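# Lay the lab stand flat on the pad

## Task

Place the lab stand by itself on the pad, resting in the same lying orientation as the goal picture, with every part of it inside the pad's edges, and without tipping anything over.

## Robot and tools

Robot: two arms, left_arm and right_arm, each with a parallel gripper and a wrist camera. Base positions in the scene frame: left_arm (+0.041, +0.283, +0.042) m, quat_wxyz (+1.000, 0, 0, +0.021); right_arm (-0.010, -0.321, +0.009) m, quat_wxyz (+1.000, 0, 0, -0.017). A camera stand is bolted to the floor behind the arms. Loose objects may occasionally get a short push from outside.

Frames: the scene frame has its origin at table-top height, midway between the nominal bases, with +z up, +x out over the table and left_arm on the +y side. Hand positions, quaternions, targets, velocities and wrist-camera poses are all given in each arm's own base frame. The table and fixed cameras (cam_high, cam_low) use the scene frame. Gripper axes: fingers point along +z and open and close along y. end_effector_position is the point between the pads, about 1 cm behind the fingertips. Reported poses can be off by a few centimetres, more at long reach.

Row layout (shared by execute_actions and move): one list of 16 plain numbers covering both arms, even if only one arm moves. Numbers 1-8 are left_arm: x, y, z in metres, then qw, qx, qy, qz (w first), then opening. Numbers 9-16 are the same eight values for right_arm. Each pose is absolute, in that arm's base frame. It is not an offset. Opening runs from -1 (closed) to +1 (fully open, 0.094 m).

execute_actions(actions, cameras): actions is a list of actions. Each action is a table of up to 15 rows, one row per 1/30 s control step. If a table is shorter than 15 rows, its last row is repeated. An action is rejected for both arms if any target lies more than 0.6 m from that gripper's current position along any of the gripper's axes. The whole call is rejected if the first action fails this check or if any action is malformed. cameras is a list of names, ["all"], or []. Images come back only when you ask for them, or when actions is empty.

move(target, speed, blend, opening_speed, grip_force, blocking, cameras): moves each gripper along a straight line to its target. target is one 16-number row or a list of up to 15 rows. speed is in m/s, from 0.002 to 2.9, default 0.25, and rotation is limited to twice that value in rad/s. blend is in metres: the path rounds corners at intermediate targets, and 0 means stop at each one. opening_speed is in opening units per second, at least 0.2. grip_force is in newtons per pad, 10 to 50, and stays set until you change it. Lower forces close slowly. blocking=false returns after about 0.5 s while the motion continues, and a new move then replaces the running one. A move lasts at most 10 s. The result adds a move: line giving the ending (done, off_target, moving, held, fault) and any limits (paced = pose clipped, held = steps withheld). Paths do not avoid obstacles or the other arm. Faster moves stray more and strike harder. Do not route a path close to an arm's own base; go around it.

wait(seconds 0 to 10): lets time pass while each arm keeps its last command. stop(): brakes a running move. zoom_image(camera, region [x0,y0,x1,y1] in pixels, at most 504x504): enlarges part of the newest image from that camera. show_instructions(): shows the reference images, including the goal picture. finished_scene(scene): ends the scene and cannot be undone. Call it only once the object is resting in place without being held.

Control behaviour: each step, the commanded orientation is clipped to within 40 degrees of the measured one, and position has priority. One action may fall short of its target, so check the "Hand target" line and send the remainder next. To hold a quaternion steady, repeat the same quaternion every time; don't copy the drifted value from the result. An idle arm should be sent the same full pose and opening on every call. "Tool commands" lists the current gripper commands, and writing 0 counts as a command. Friction and load can leave the hand a few cm off target without any contact.

Gripping: grip_measured uses the opening scale. With nothing held it reads up to about 2.5 mm wide. On a hard part under full squeeze it reads up to about 3 mm narrower than the part. Squeeze grows about 1 N per 0.001 below first touch, then jumps to the force limit, which is about 50 to 64 N per pad. To release, command an opening well above grip_measured.

Results: positions, quaternions, joint positions (the last entry is the finger gap in m), joint velocities ("within noise" when still), torques, motor temperatures and grip readings. Joint torques 1-3 wrap at ±28 N m. Joint ranges in rad: waist -2.618 to 3.054, shoulder 0 to 3.142, elbow 0 to 3.142 (straight at 2.901), wrist pitch ±1.571, wrist yaw ±1.571, wrist roll ±2.094. Heat: MOTOR HOT appears at 75 °C. At 90 °C the arm folds up and idles. At 100 °C it goes limp. Holding loads, reaching far or pushing toward unreachable poses all heat motors.

Cameras: cam_high, cam_low, cam_left_wrist, cam_right_wrist, each 896x504, in that order. Calibrations are approximate.

Avoid: dropping or flinging the object, letting go while it is moving, knocking over anything, leaving anything off the table, hard hits on fixtures, any contact between the two arms or grippers, and strain on the camera cables.

Each tool is called after "Call:" by a JSON object that holds its "op" and its "data".

Reference images:

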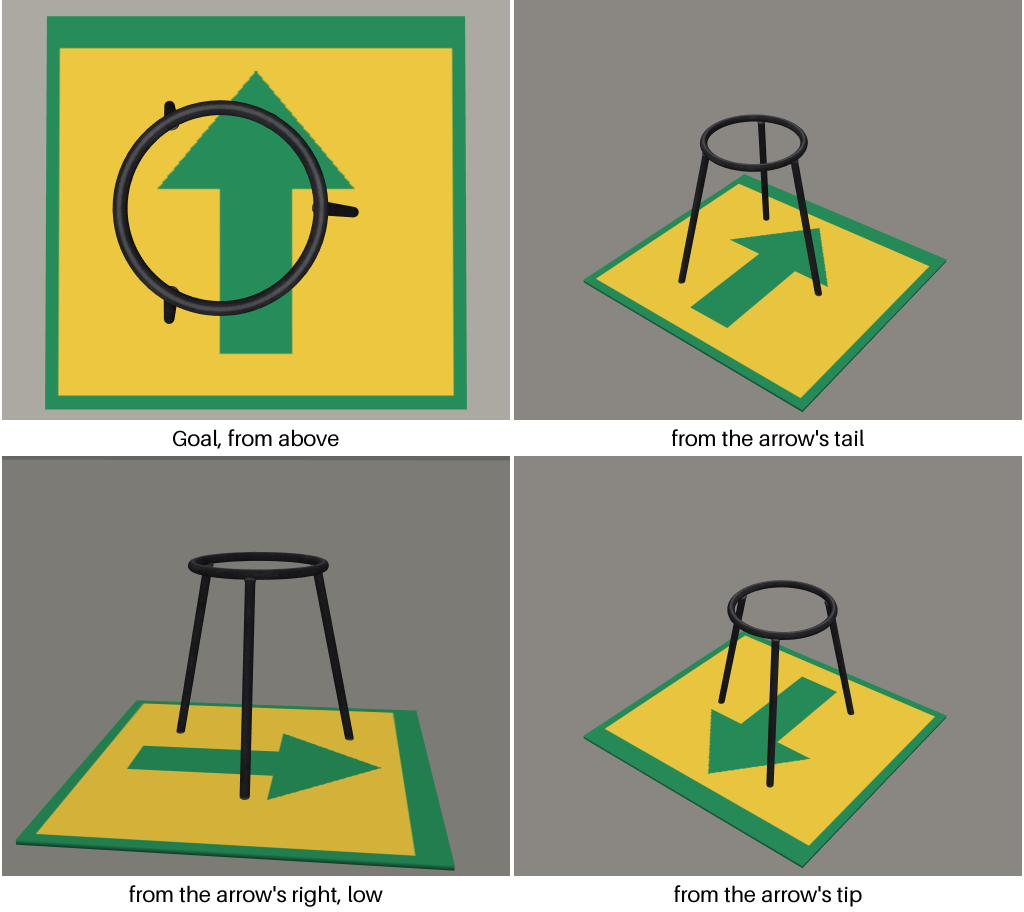

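## Session

Call:
{"op": "execute_actions", "data": {"actions": []}}

Scene clock: 0.00 s.
left_arm: end_effector_position=(+0.3421, -0.0104, +0.1778) grip_measured=+1.000 end_effector_quat_wxyz=(+0.671, +0.064, +0.737, -0.044) | right_arm: end_effector_position=(+0.2333, -0.0458, +0.1935) grip_measured=+1.000 end_effector_quat_wxyz=(+0.616, +0.083, +0.783, -0.022)
Joint positions: left_arm=[0.096 1.058 0.196 0.764 0.247 0.045 0.094] | right_arm=[-0.356 0.173 0.299 -0.375 -0.209 0.017 0.094]
Joint velocities: within noise
Joint torques (N m): no reading
Motor temperatures (°C): left_arm=[24 25 35 34 26 28 25] | right_arm=[28 29 31 31 25 29 24]
Heat: left arm: 35 °C; right arm: 31 °C.
Hand target: left_arm +0.3435, -0.0107, +0.1864; +0.680, +0.066, +0.729, -0.044 | right_arm +0.2332, -0.0456, +0.2033; +0.626, +0.079, +0.775, -0.025
Tool commands: left_gripper/opening=+1.0 right_gripper/opening=+1.0

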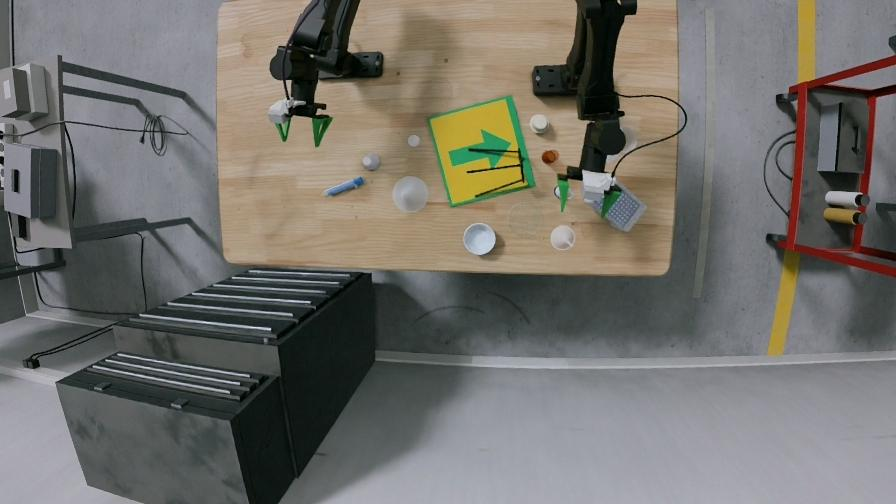

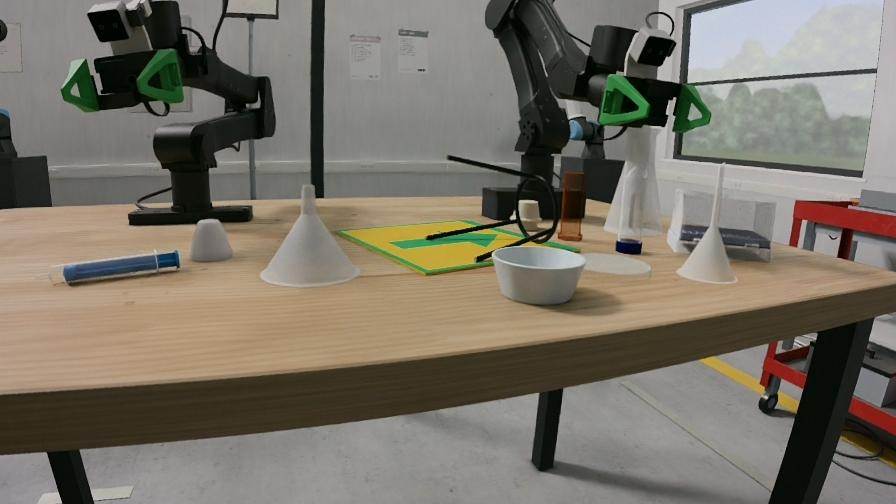

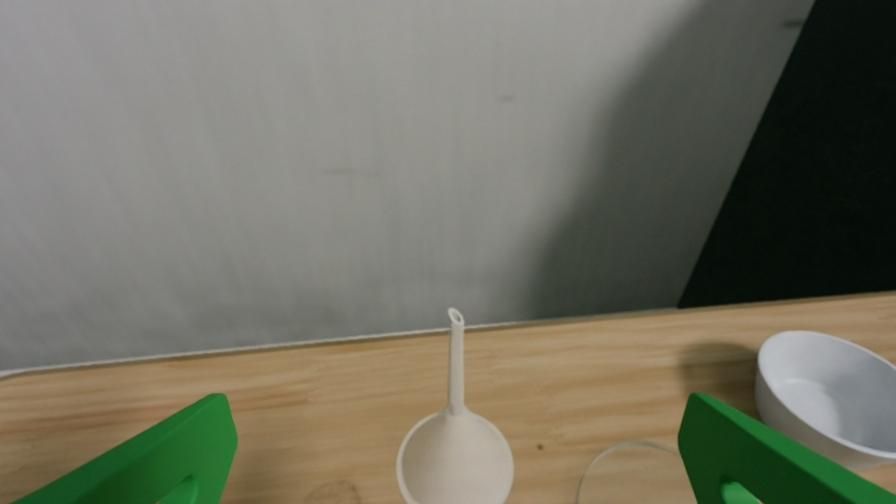

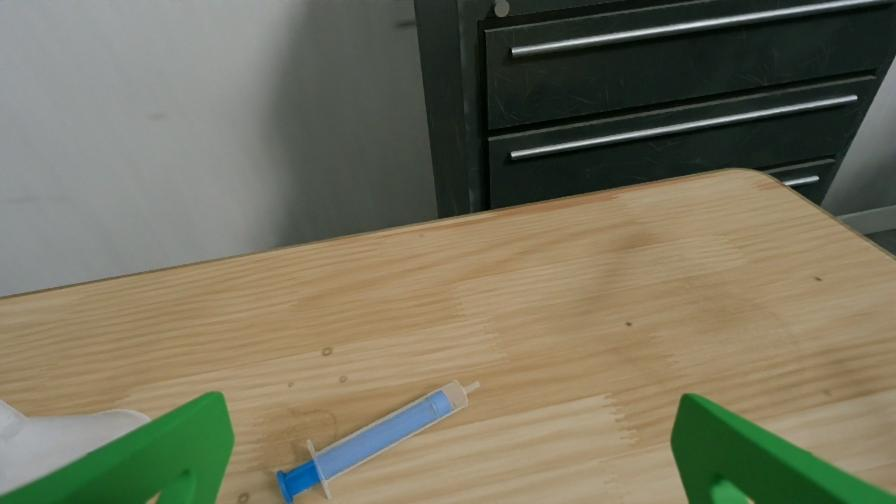

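Call:
{"op": "zoom_image", "data": {"camera": "cam_high", "region": [400, 80, 660, 270]}}

Call:
{"op": "zoom_image", "data": {"camera": "cam_low", "region": [330, 130, 780, 330]}}

Scaled by 1.938.

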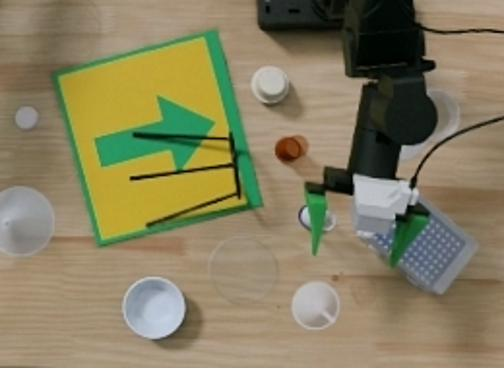

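Scaled by 1.120.

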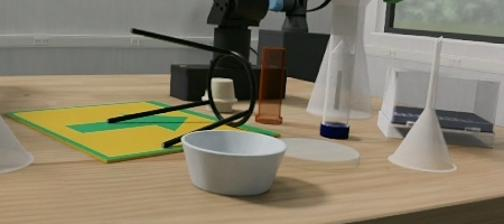

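Call:
{"op": "zoom_image", "data": {"camera": "cam_high", "region": [420, 90, 560, 215]}}

Call:
{"op": "zoom_image", "data": {"camera": "cam_low", "region": [330, 140, 600, 290]}}

Scaled by 3.600.

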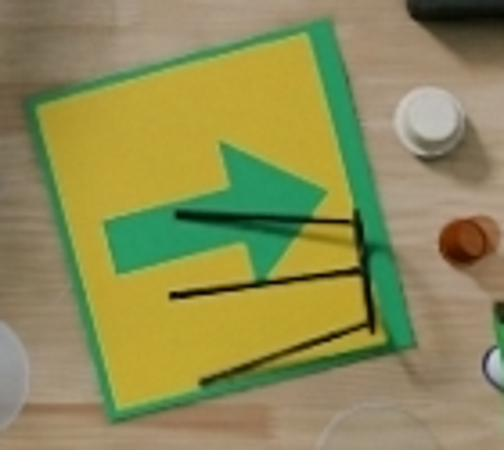

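Scaled by 1.867.

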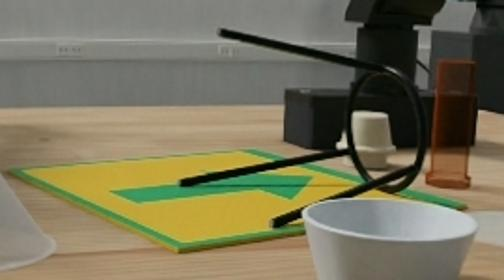

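Call:
{"op": "move", "data": {"target": [[0.3421, -0.0104, 0.1778, 0.671, 0.064, 0.737, -0.044, 1.0, 0.25, 0.15, 0.27, 0.2, 0.55, 0.75, -0.25, 0.0], [0.3421, -0.0104, 0.1778, 0.671, 0.064, 0.737, -0.044, 1.0, 0.278, 0.42, 0.24, 0.0, 0.7708, -0.6371, 0.0, 0.0]], "blend": 0.05, "cameras": ["all"]}}

Scene clock: 85.63 s.
left_arm: end_effector_position=(+0.3421, -0.0104, +0.1778) grip_measured=+1.000 end_effector_quat_wxyz=(+0.671, +0.064, +0.737, -0.044) | right_arm: end_effector_position=(+0.2757, +0.4167, +0.2422) grip_measured=+0.003 end_effector_quat_wxyz=(-0.211, +0.753, -0.623, -0.018)
Joint positions: left_arm=[0.096 1.058 0.196 0.764 0.247 0.045 0.094] | right_arm=[0.988 2.317 2.753 -1.579 0.01 -0.772 0.047]
Joint torques (N m): left_arm=[0.02 -2.43 5.63 2.11 0.06 -0.01] | right_arm=[-0.27 -10.26 7.19 1.17 -0.12 -0.06]
Motor temperatures (°C): left_arm=[24 25 37 42 26 28 25] | right_arm=[28 29 33 34 25 28 23]
Heat: left arm: 42 °C; right arm: 34 °C.
Hand target: left_arm +0.3421, -0.0104, +0.1778; +0.671, +0.064, +0.737, -0.044 | right_arm +0.2777, +0.4194, +0.2395; -0.211, +0.753, -0.622, -0.022
Off the commanded pose: left_arm 0.000 m, 0 deg | right_arm 0.005 m, 24 deg.
joint sent to its limit (right arm) — joint 4 (wrist pitch), lower limit. The joint targets are off in orientation, not in position.
move: off_target (right_arm)
camera_calibration:
cam_right_wrist: T_world_to_cam=[[0.95217, 0.130307, 0.276393, -0.382171], [0.108407, -0.989733, 0.0931517, 0.399783], [0.285693, -0.0587332, -0.95652, 0.263251], [0, 0, 0, 1]] pos_world=[0.245343, 0.46094, 0.320194]

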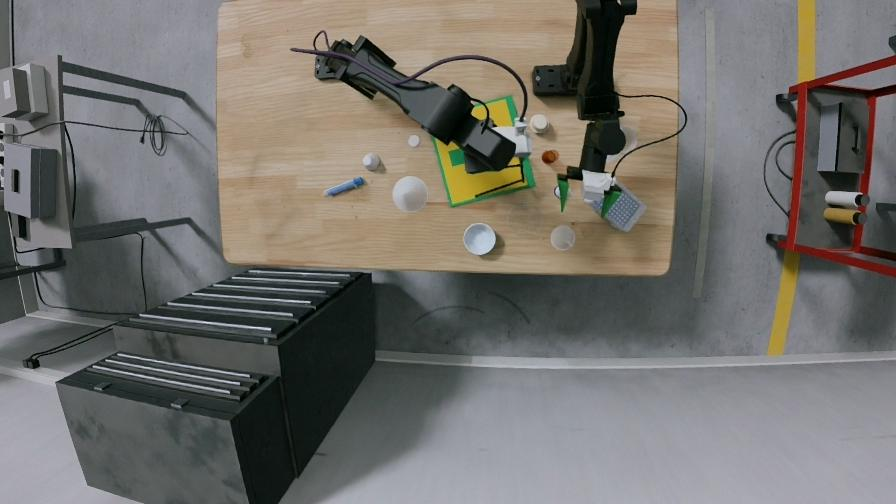

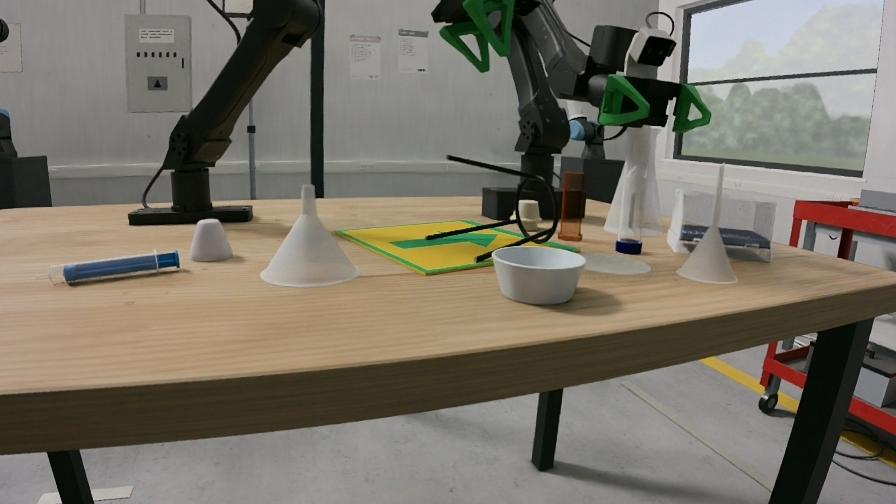

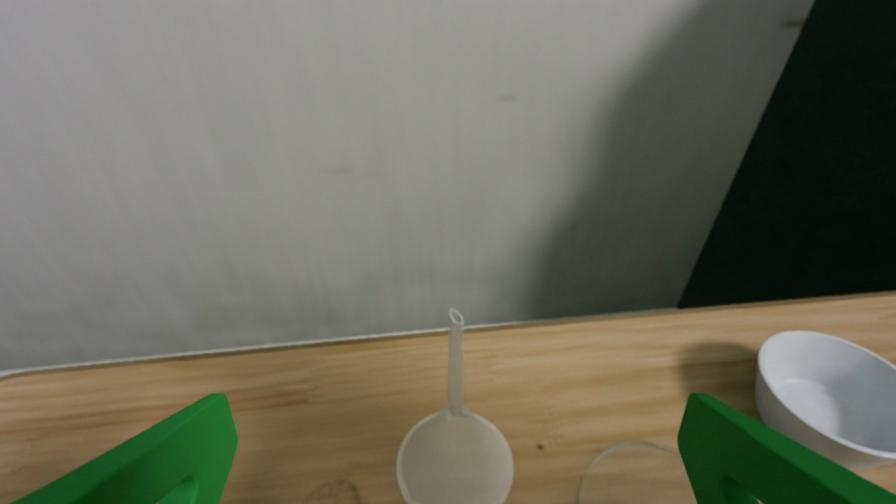

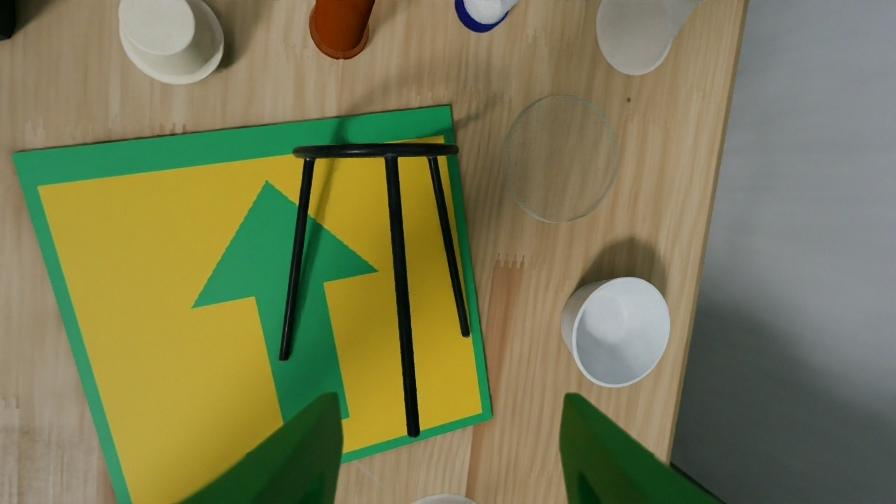

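Call:
{"op": "move", "data": {"target": [0.3421, -0.0104, 0.1778, 0.671, 0.064, 0.737, -0.044, 1.0, 0.288, 0.441, 0.155, 0.0, 0.7708, -0.6371, 0.0, 0.3], "speed": 0.15, "cameras": ["cam_right_wrist", "cam_low"]}}

Scene clock: 96.90 s.
left_arm: end_effector_position=(+0.3421, -0.0104, +0.1778) grip_measured=+1.000 end_effector_quat_wxyz=(+0.671, +0.064, +0.737, -0.044) | right_arm: end_effector_position=(+0.2887, +0.4364, +0.1574) grip_measured=+0.297 end_effector_quat_wxyz=(-0.141, +0.763, -0.631, -0.010)
Joint positions: left_arm=[0.096 1.058 0.196 0.764 0.247 0.045 0.094] | right_arm=[0.988 2.53 2.821 -1.579 0.01 -0.773 0.061]
Joint torques (N m): left_arm=[-0.03 -2.21 5.38 2.13 0.05 -0.01] | right_arm=[0.24 -11.86 7.47 0.93 -0.11 0.01]
Heat: left arm: 43 °C; right arm: 34 °C.
Hand target: left_arm +0.3421, -0.0104, +0.1778; +0.671, +0.064, +0.737, -0.044 | right_arm +0.2877, +0.4404, +0.1546; -0.141, +0.763, -0.630, -0.015
Off the commanded pose: left_arm 0.000 m, 0 deg | right_arm 0.005 m, 16 deg.
joint sent to its limit (right arm) — joint 4 (wrist pitch), lower limit. The joint targets are off in orientation, not in position.
move: off_target (right_arm)
camera_calibration:
cam_right_wrist: T_world_to_cam=[[0.970373, 0.158405, 0.182441, -0.37638], [0.120541, -0.971807, 0.202635, 0.397111], [0.209396, -0.17464, -0.962109, 0.25316], [0, 0, 0, 1]] pos_world=[0.26435, 0.489747, 0.231767]
Images, in order (width x height): cam_low 896x504, cam_right_wrist 896x504.

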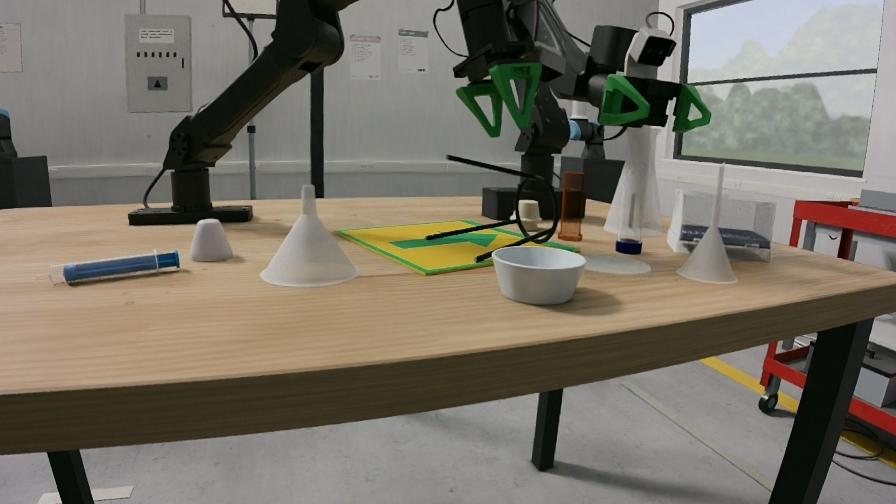

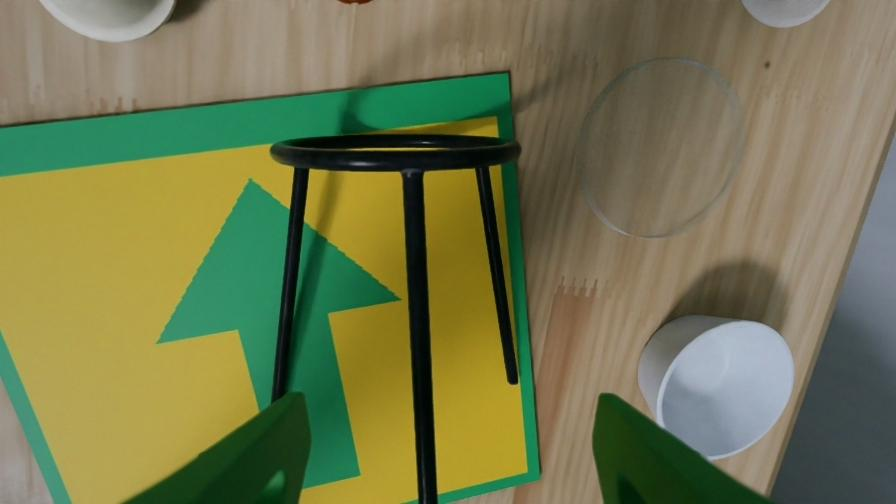

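Call:
{"op": "move", "data": {"target": [0.3421, -0.0104, 0.1778, 0.671, 0.064, 0.737, -0.044, 1.0, 0.289, 0.438, 0.092, 0.0, 0.7708, -0.6371, 0.0, 0.3], "speed": 0.1, "cameras": ["cam_right_wrist", "cam_low"]}}

Scene clock: 109.10 s.
left_arm: end_effector_position=(+0.3421, -0.0104, +0.1778) grip_measured=+1.000 end_effector_quat_wxyz=(+0.671, +0.064, +0.737, -0.044) | right_arm: end_effector_position=(+0.2893, +0.4374, +0.1013) grip_measured=+0.297 end_effector_quat_wxyz=(-0.086, +0.768, -0.635, -0.004)
Joint positions: left_arm=[0.096 1.058 0.196 0.764 0.247 0.045 0.094] | right_arm=[0.988 2.641 2.821 -1.579 0.01 -0.773 0.061]
Joint torques (N m): left_arm=[-0.1 -2.25 5.59 2.15 0.06 -0.03] | right_arm=[-0.14 -12.37 6 0.74 -0.1 -0.05]
Heat: left arm: 43 °C; right arm: 33 °C.
Hand target: left_arm +0.3421, -0.0104, +0.1778; +0.671, +0.064, +0.737, -0.044 | right_arm +0.2887, +0.4373, +0.0918; -0.076, +0.769, -0.635, -0.008
Off the commanded pose: left_arm 0.000 m, 0 deg | right_arm 0.009 m, 10 deg.
joint sent to its limit (right arm) — joint 4 (wrist pitch), lower limit. The joint targets are off in orientation, not in position.
move: off_target (right_arm)
camera_calibration:
cam_right_wrist: T_world_to_cam=[[0.979261, 0.171924, 0.107195, -0.367851], [0.135519, -0.949128, 0.284237, 0.386891], [0.150609, -0.263815, -0.952743, 0.254232], [0, 0, 0, 1]] pos_world=[0.269501, 0.497521, 0.171681]
Images, in order (width x height): cam_low 896x504, cam_right_wrist 896x504.

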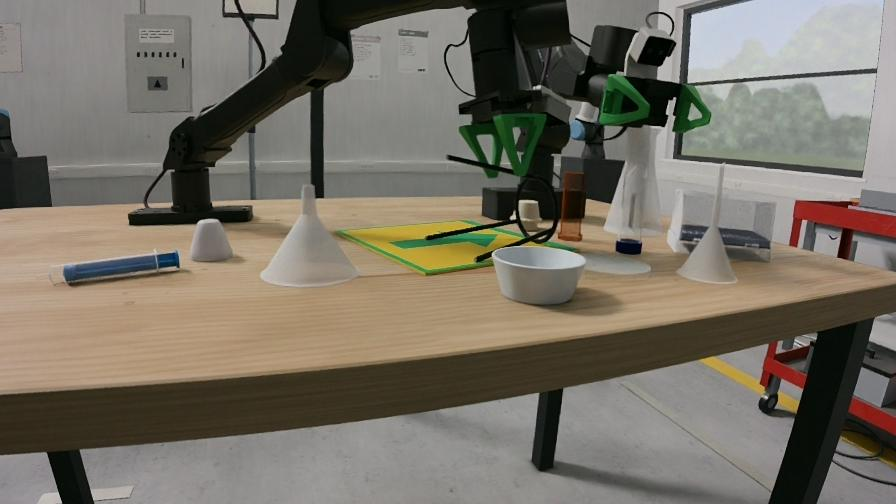

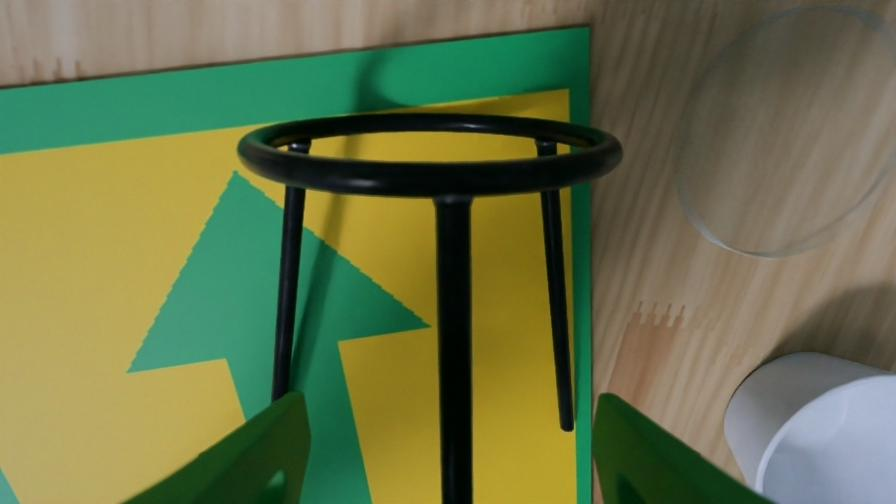

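Call:
{"op": "move", "data": {"target": [0.3421, -0.0104, 0.1778, 0.671, 0.064, 0.737, -0.044, 1.0, 0.289, 0.438, 0.08, 0.0, 0.7708, -0.6371, 0.0, 0.3], "speed": 0.1, "cameras": ["cam_right_wrist", "cam_low"]}}

Call:
{"op": "zoom_image", "data": {"camera": "cam_low", "region": [420, 80, 620, 280]}}

Scene clock: 114.00 s.
left_arm: end_effector_position=(+0.3421, -0.0104, +0.1778) grip_measured=+1.000 end_effector_quat_wxyz=(+0.671, +0.064, +0.737, -0.044) | right_arm: end_effector_position=(+0.2890, +0.4369, +0.0890) grip_measured=+0.297 end_effector_quat_wxyz=(-0.073, +0.769, -0.635, -0.003)
Joint positions: left_arm=[0.096 1.058 0.196 0.764 0.247 0.045 0.094] | right_arm=[0.988 2.665 2.821 -1.579 0.01 -0.773 0.061]
Joint torques (N m): left_arm=[-0.03 -2.28 5.39 2.07 0.06 -0.02] | right_arm=[-0.17 -12.23 6.48 0.69 -0.11 -0.04]
Heat: left arm: 43 °C; right arm: 33 °C.
Hand target: left_arm +0.3421, -0.0104, +0.1778; +0.671, +0.064, +0.737, -0.044 | right_arm +0.2887, +0.4373, +0.0798; -0.065, +0.769, -0.636, -0.007
Off the commanded pose: left_arm 0.000 m, 0 deg | right_arm 0.009 m, 8 deg.
joint sent to its limit (right arm) — joint 4 (wrist pitch), lower limit. The joint targets are off in orientation, not in position.
move: off_target (right_arm)
camera_calibration:
cam_right_wrist: T_world_to_cam=[[0.980588, 0.173945, 0.0904982, -0.365867], [0.139468, -0.943163, 0.301648, 0.384697], [0.137825, -0.283171, -0.949115, 0.254259], [0, 0, 0, 1]] pos_world=[0.270069, 0.498472, 0.158388]
Images, in order (width x height): cam_low 896x504, cam_right_wrist 896x504.

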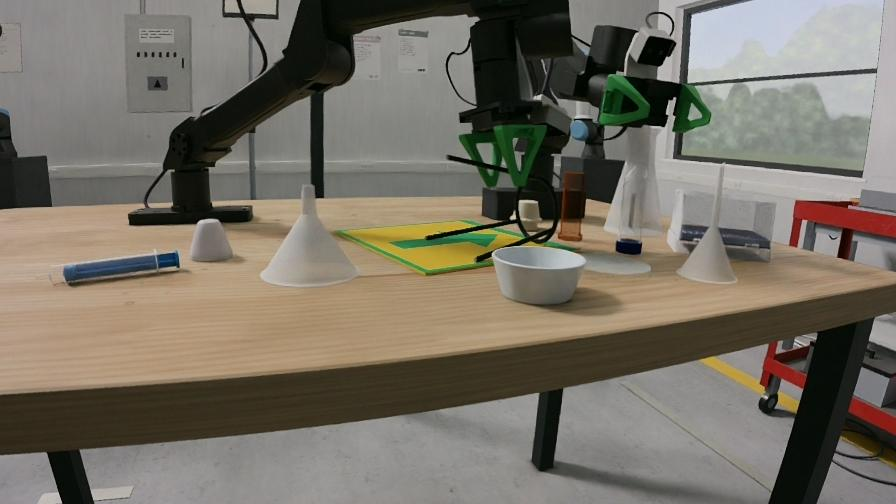

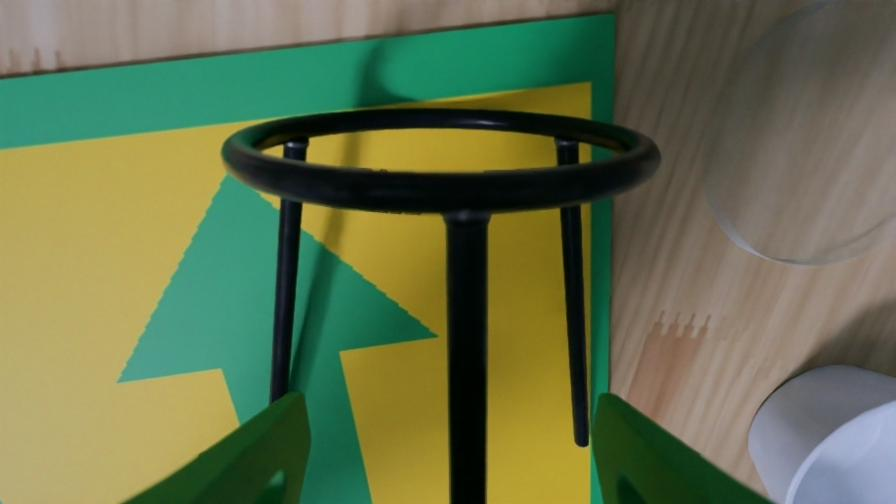

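Scaled by 2.520.

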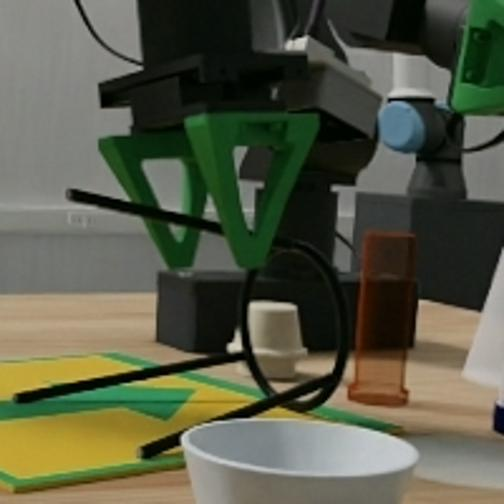

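Call:
{"op": "move", "data": {"target": [[0.3421, -0.0104, 0.1778, 0.671, 0.064, 0.737, -0.044, 1.0, 0.2925, 0.438, 0.08, 0.0, 0.7708, -0.6371, 0.0, 0.3],[0.3421, -0.0104, 0.1778, 0.671, 0.064, 0.737, -0.044, 1.0, 0.2925, 0.438, 0.08, 0.0, 0.7708, -0.6371, 0.0, -1.0]], "speed": 0.05, "opening_speed": 0.6, "cameras": ["cam_right_wrist", "cam_low"]}}

Call:
{"op": "zoom_image", "data": {"camera": "cam_low", "region": [420, 80, 620, 280]}}

Scene clock: 123.60 s.
left_arm: end_effector_position=(+0.3421, -0.0104, +0.1778) grip_measured=+1.000 end_effector_quat_wxyz=(+0.671, +0.064, +0.737, -0.044) | right_arm: end_effector_position=(+0.2899, +0.4360, +0.0849) grip_measured=-0.886 end_effector_quat_wxyz=(-0.069, +0.769, -0.635, -0.003)
Joint positions: left_arm=[0.096 1.058 0.196 0.764 0.247 0.045 0.094] | right_arm=[0.985 2.673 2.821 -1.579 0.009 -0.776 0.005]
Joint torques (N m): left_arm=[-0.18 -2.47 5.52 2.12 0.08 -0.01] | right_arm=[-0.4 -12.25 7.75 0.7 -0.11 -0.06]
Heat: left arm: 43 °C; right arm: 33 °C.
Hand target: left_arm +0.3421, -0.0104, +0.1778; +0.671, +0.064, +0.737, -0.044 | right_arm +0.2921, +0.4374, +0.0798; -0.069, +0.769, -0.635, -0.007
Off the commanded pose: left_arm 0.000 m, 0 deg | right_arm 0.006 m, 8 deg.
joint sent to its limit (right arm) — joint 4 (wrist pitch), lower limit. The joint targets are off in orientation, not in position.
move: off_target (right_arm); target 2's new opening was sent with right_arm's hand 0.006 m and 8 deg from that target
camera_calibration:
cam_right_wrist: T_world_to_cam=[[0.980847, 0.17535, 0.0848034, -0.366438], [0.141671, -0.941036, 0.307215, 0.382857], [0.133673, -0.289317, -0.947854, 0.253768], [0, 0, 0, 1]] pos_world=[0.271258, 0.497956, 0.15399]
Images, in order (width x height): cam_low 896x504, cam_right_wrist 896x504.

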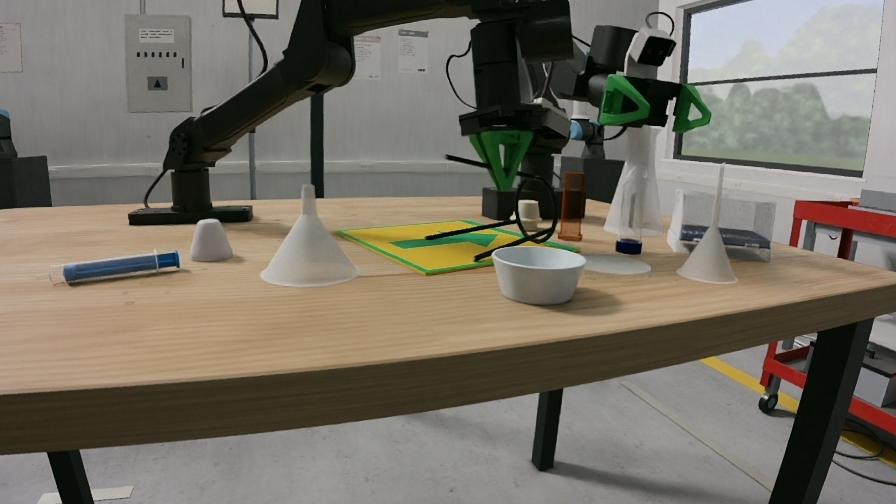

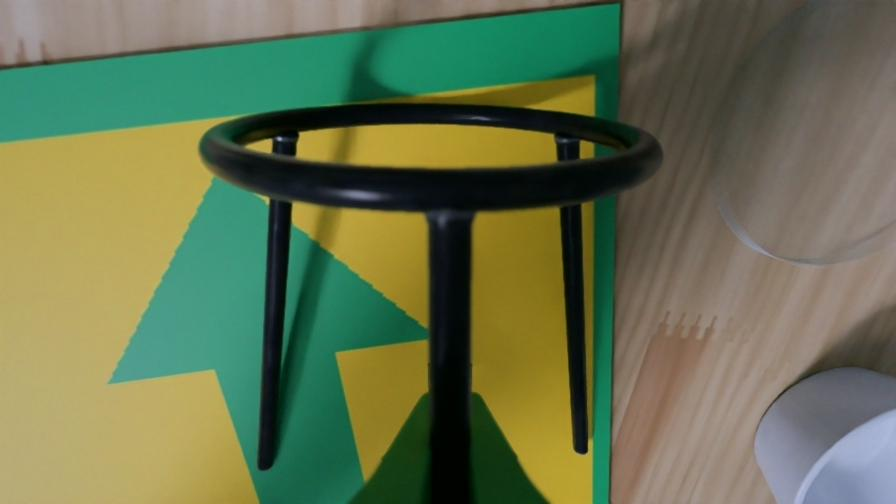

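Scaled by 2.520.

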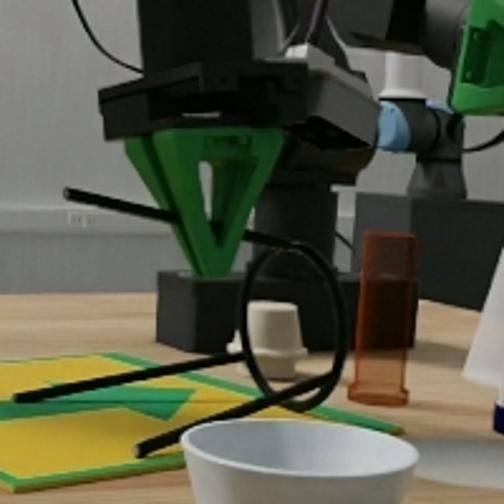

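Call:
{"op": "move", "data": {"target": [[0.3421, -0.0104, 0.1778, 0.671, 0.064, 0.737, -0.044, 1.0, 0.287, 0.433, 0.14, -0.069, 0.769, -0.635, -0.003, -1.0],[0.3421, -0.0104, 0.1778, 0.671, 0.064, 0.737, -0.044, 1.0, 0.24, 0.375, 0.22, 0.366, -0.631, 0.645, 0.2255, -1.0],[0.3421, -0.0104, 0.1778, 0.671, 0.064, 0.737, -0.044, 1.0, 0.2162, 0.3487, 0.16, 0.606, -0.394, 0.554, 0.4125, -1.0]], "speed": 0.15, "blend": 0.03, "cameras": ["all"]}}

Scene clock: 151.80 s.
left_arm: end_effector_position=(+0.3421, -0.0104, +0.1778) grip_measured=+1.000 end_effector_quat_wxyz=(+0.671, +0.064, +0.737, -0.044) | right_arm: end_effector_position=(+0.2171, +0.3468, +0.1409) grip_measured=-0.887 end_effector_quat_wxyz=(+0.580, -0.404, +0.583, +0.402)
Joint positions: left_arm=[0.096 1.058 0.196 0.764 0.247 0.045 0.094] | right_arm=[0.854 1.773 0.334 1.433 -0.358 -0.001 0.005]
Joint torques (N m): left_arm=[-0.01 -2.22 5.65 2.07 0.04 -0.04] | right_arm=[0.47 -5.45 3.79 2.92 -0.01 0.06]
Motor temperatures (°C): left_arm=[24 24 37 44 26 28 25] | right_arm=[28 34 32 34 25 28 25]
Heat: left arm: 44 °C; right arm: 34 °C.
Hand target: left_arm +0.3421, -0.0104, +0.1778; +0.671, +0.064, +0.737, -0.044 | right_arm +0.2158, +0.3483, +0.1598; +0.605, -0.395, +0.555, +0.412
Off the commanded pose: left_arm 0.000 m, 0 deg | right_arm 0.019 m, 5 deg.
move: off_target (right_arm)
camera_calibration:
cam_right_wrist: T_world_to_cam=[[0.94226, -0.334714, -0.0106537, -0.0854687], [-0.14334, -0.374359, -0.916138, 0.329833], [0.302656, 0.864767, -0.400722, -0.223201], [0, 0, 0, 1]] pos_world=[0.195365, 0.287886, 0.211821]

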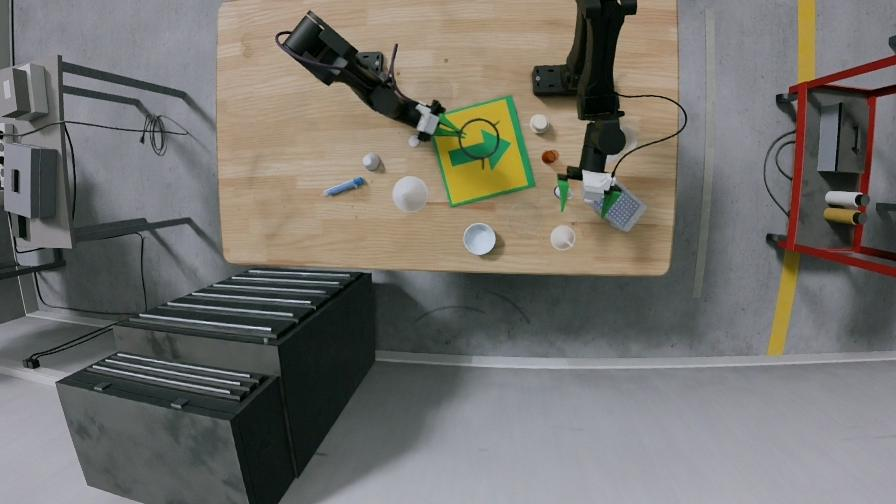

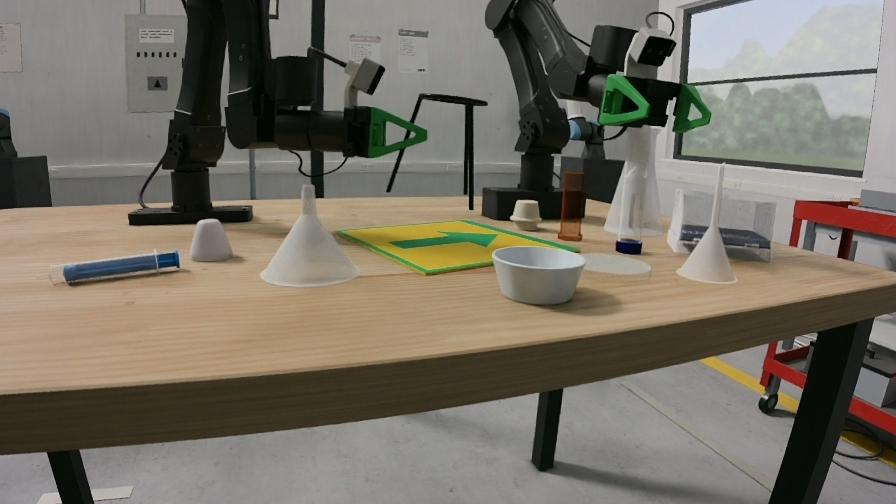

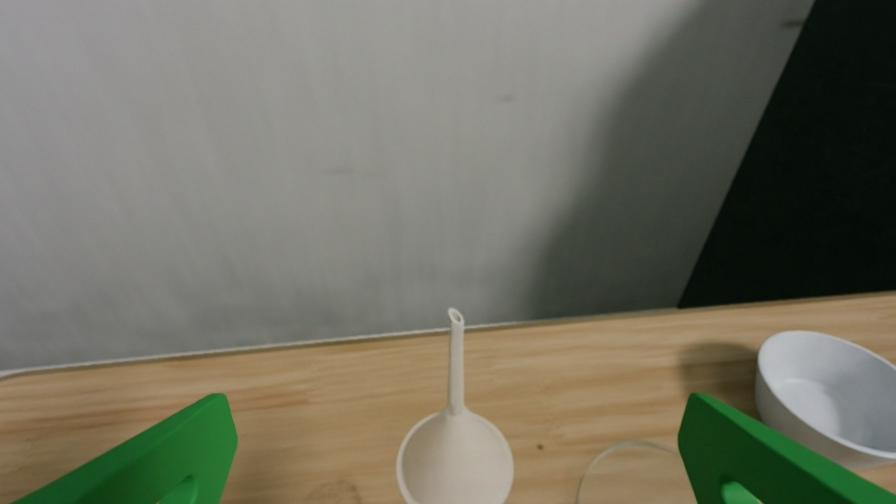

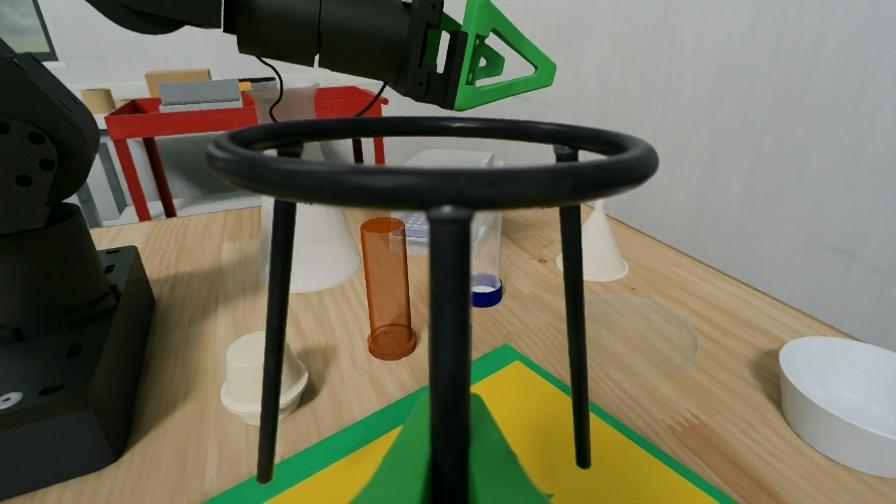

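Call:
{"op": "move", "data": {"target": [0.3421, -0.0104, 0.1778, 0.671, 0.064, 0.737, -0.044, 1.0, 0.2155, 0.350, 0.122, 0.6286, -0.3763, 0.529, 0.4278, -1.0], "speed": 0.1, "cameras": ["cam_high", "cam_low", "cam_right_wrist"]}}

Call:
{"op": "zoom_image", "data": {"camera": "cam_high", "region": [410, 85, 550, 215]}}

Call:
{"op": "zoom_image", "data": {"camera": "cam_low", "region": [330, 80, 600, 290]}}

Scene clock: 157.03 s.
left_arm: end_effector_position=(+0.3421, -0.0104, +0.1778) grip_measured=+1.000 end_effector_quat_wxyz=(+0.671, +0.064, +0.737, -0.044) | right_arm: end_effector_position=(+0.2176, +0.3473, +0.1024) grip_measured=-0.887 end_effector_quat_wxyz=(+0.552, -0.416, +0.609, +0.389)
Joint positions: left_arm=[0.096 1.058 0.196 0.764 0.247 0.045 0.094] | right_arm=[0.854 1.891 0.334 1.462 -0.358 -0.017 0.005]
Joint torques (N m): left_arm=[-0.16 -2.3 5.6 2.14 0.09 0] | right_arm=[0.4 -5.96 2.85 3.03 -0.15 -0.05]
Heat: left arm: 44 °C; right arm: 36 °C.
Hand target: left_arm +0.3421, -0.0104, +0.1778; +0.671, +0.064, +0.737, -0.044 | right_arm +0.2152, +0.3497, +0.1220; +0.580, -0.414, +0.577, +0.399
Off the commanded pose: left_arm 0.000 m, 0 deg | right_arm 0.020 m, 14 deg.
joint sent to its limit (right arm) — joint 4 (wrist pitch), upper limit. The joint targets are off in orientation, not in position.
move: off_target (right_arm)
camera_calibration:
cam_right_wrist: T_world_to_cam=[[0.941704, -0.335337, -0.0272678, -0.0840686], [-0.182054, -0.439736, -0.879482, 0.32215], [0.282932, 0.833176, -0.47515, -0.216353], [0, 0, 0, 1]] pos_world=[0.19903, 0.29373, 0.178233]
Images, in order (width x height): cam_high 896x504, cam_low 896x504, cam_right_wrist 896x504.

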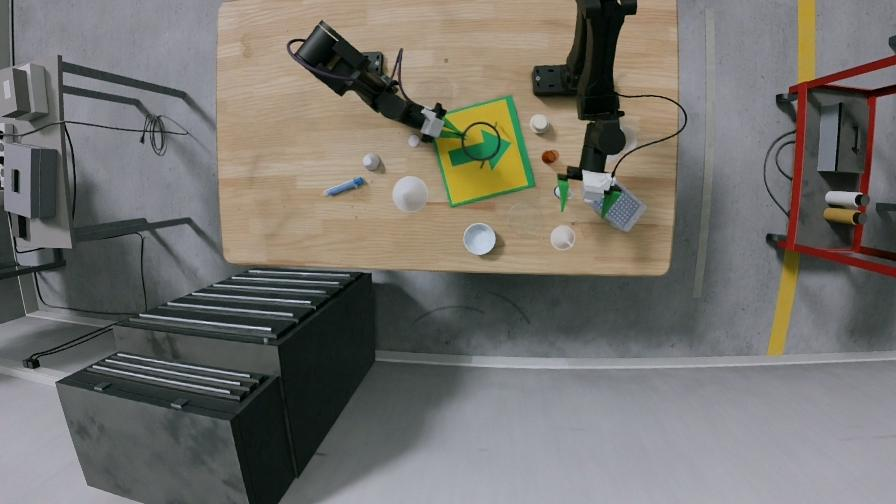

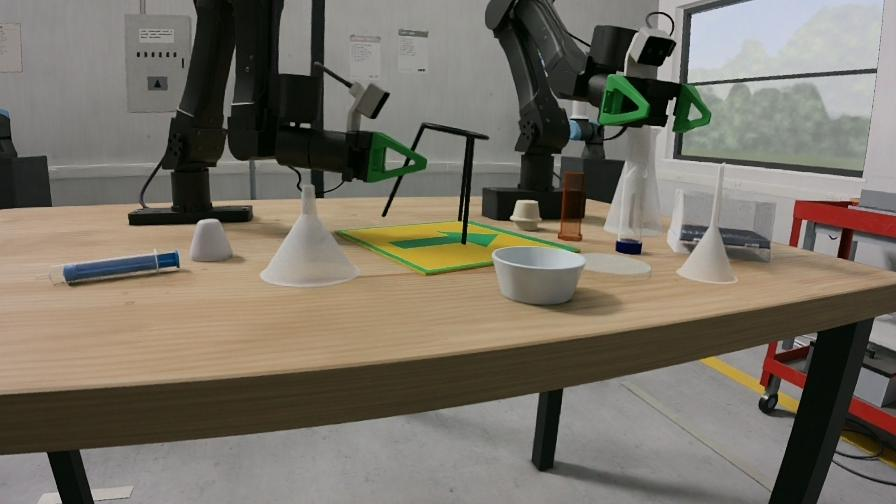

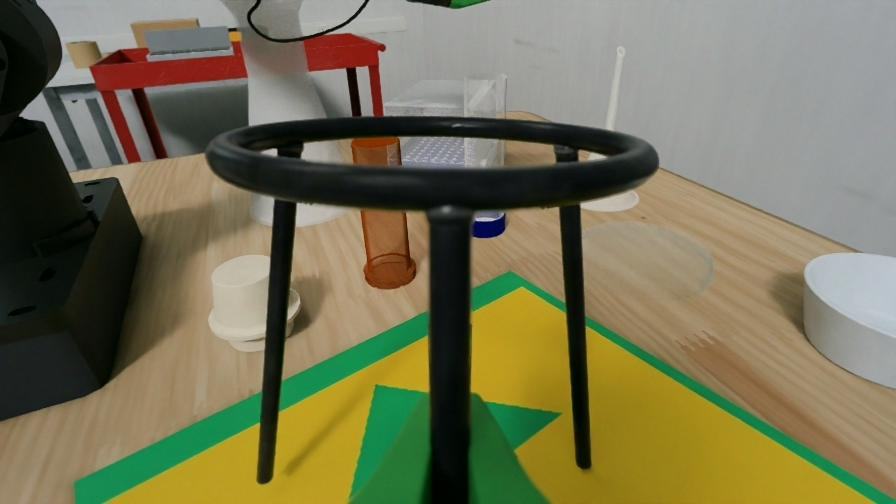

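Scaled by 3.600.

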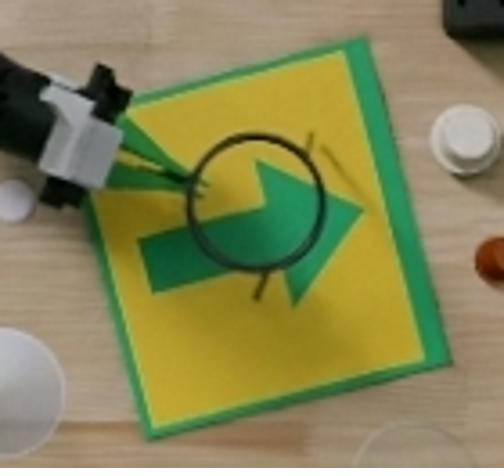

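Scaled by 1.867.

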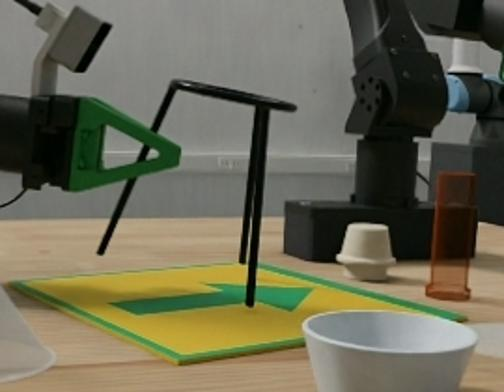

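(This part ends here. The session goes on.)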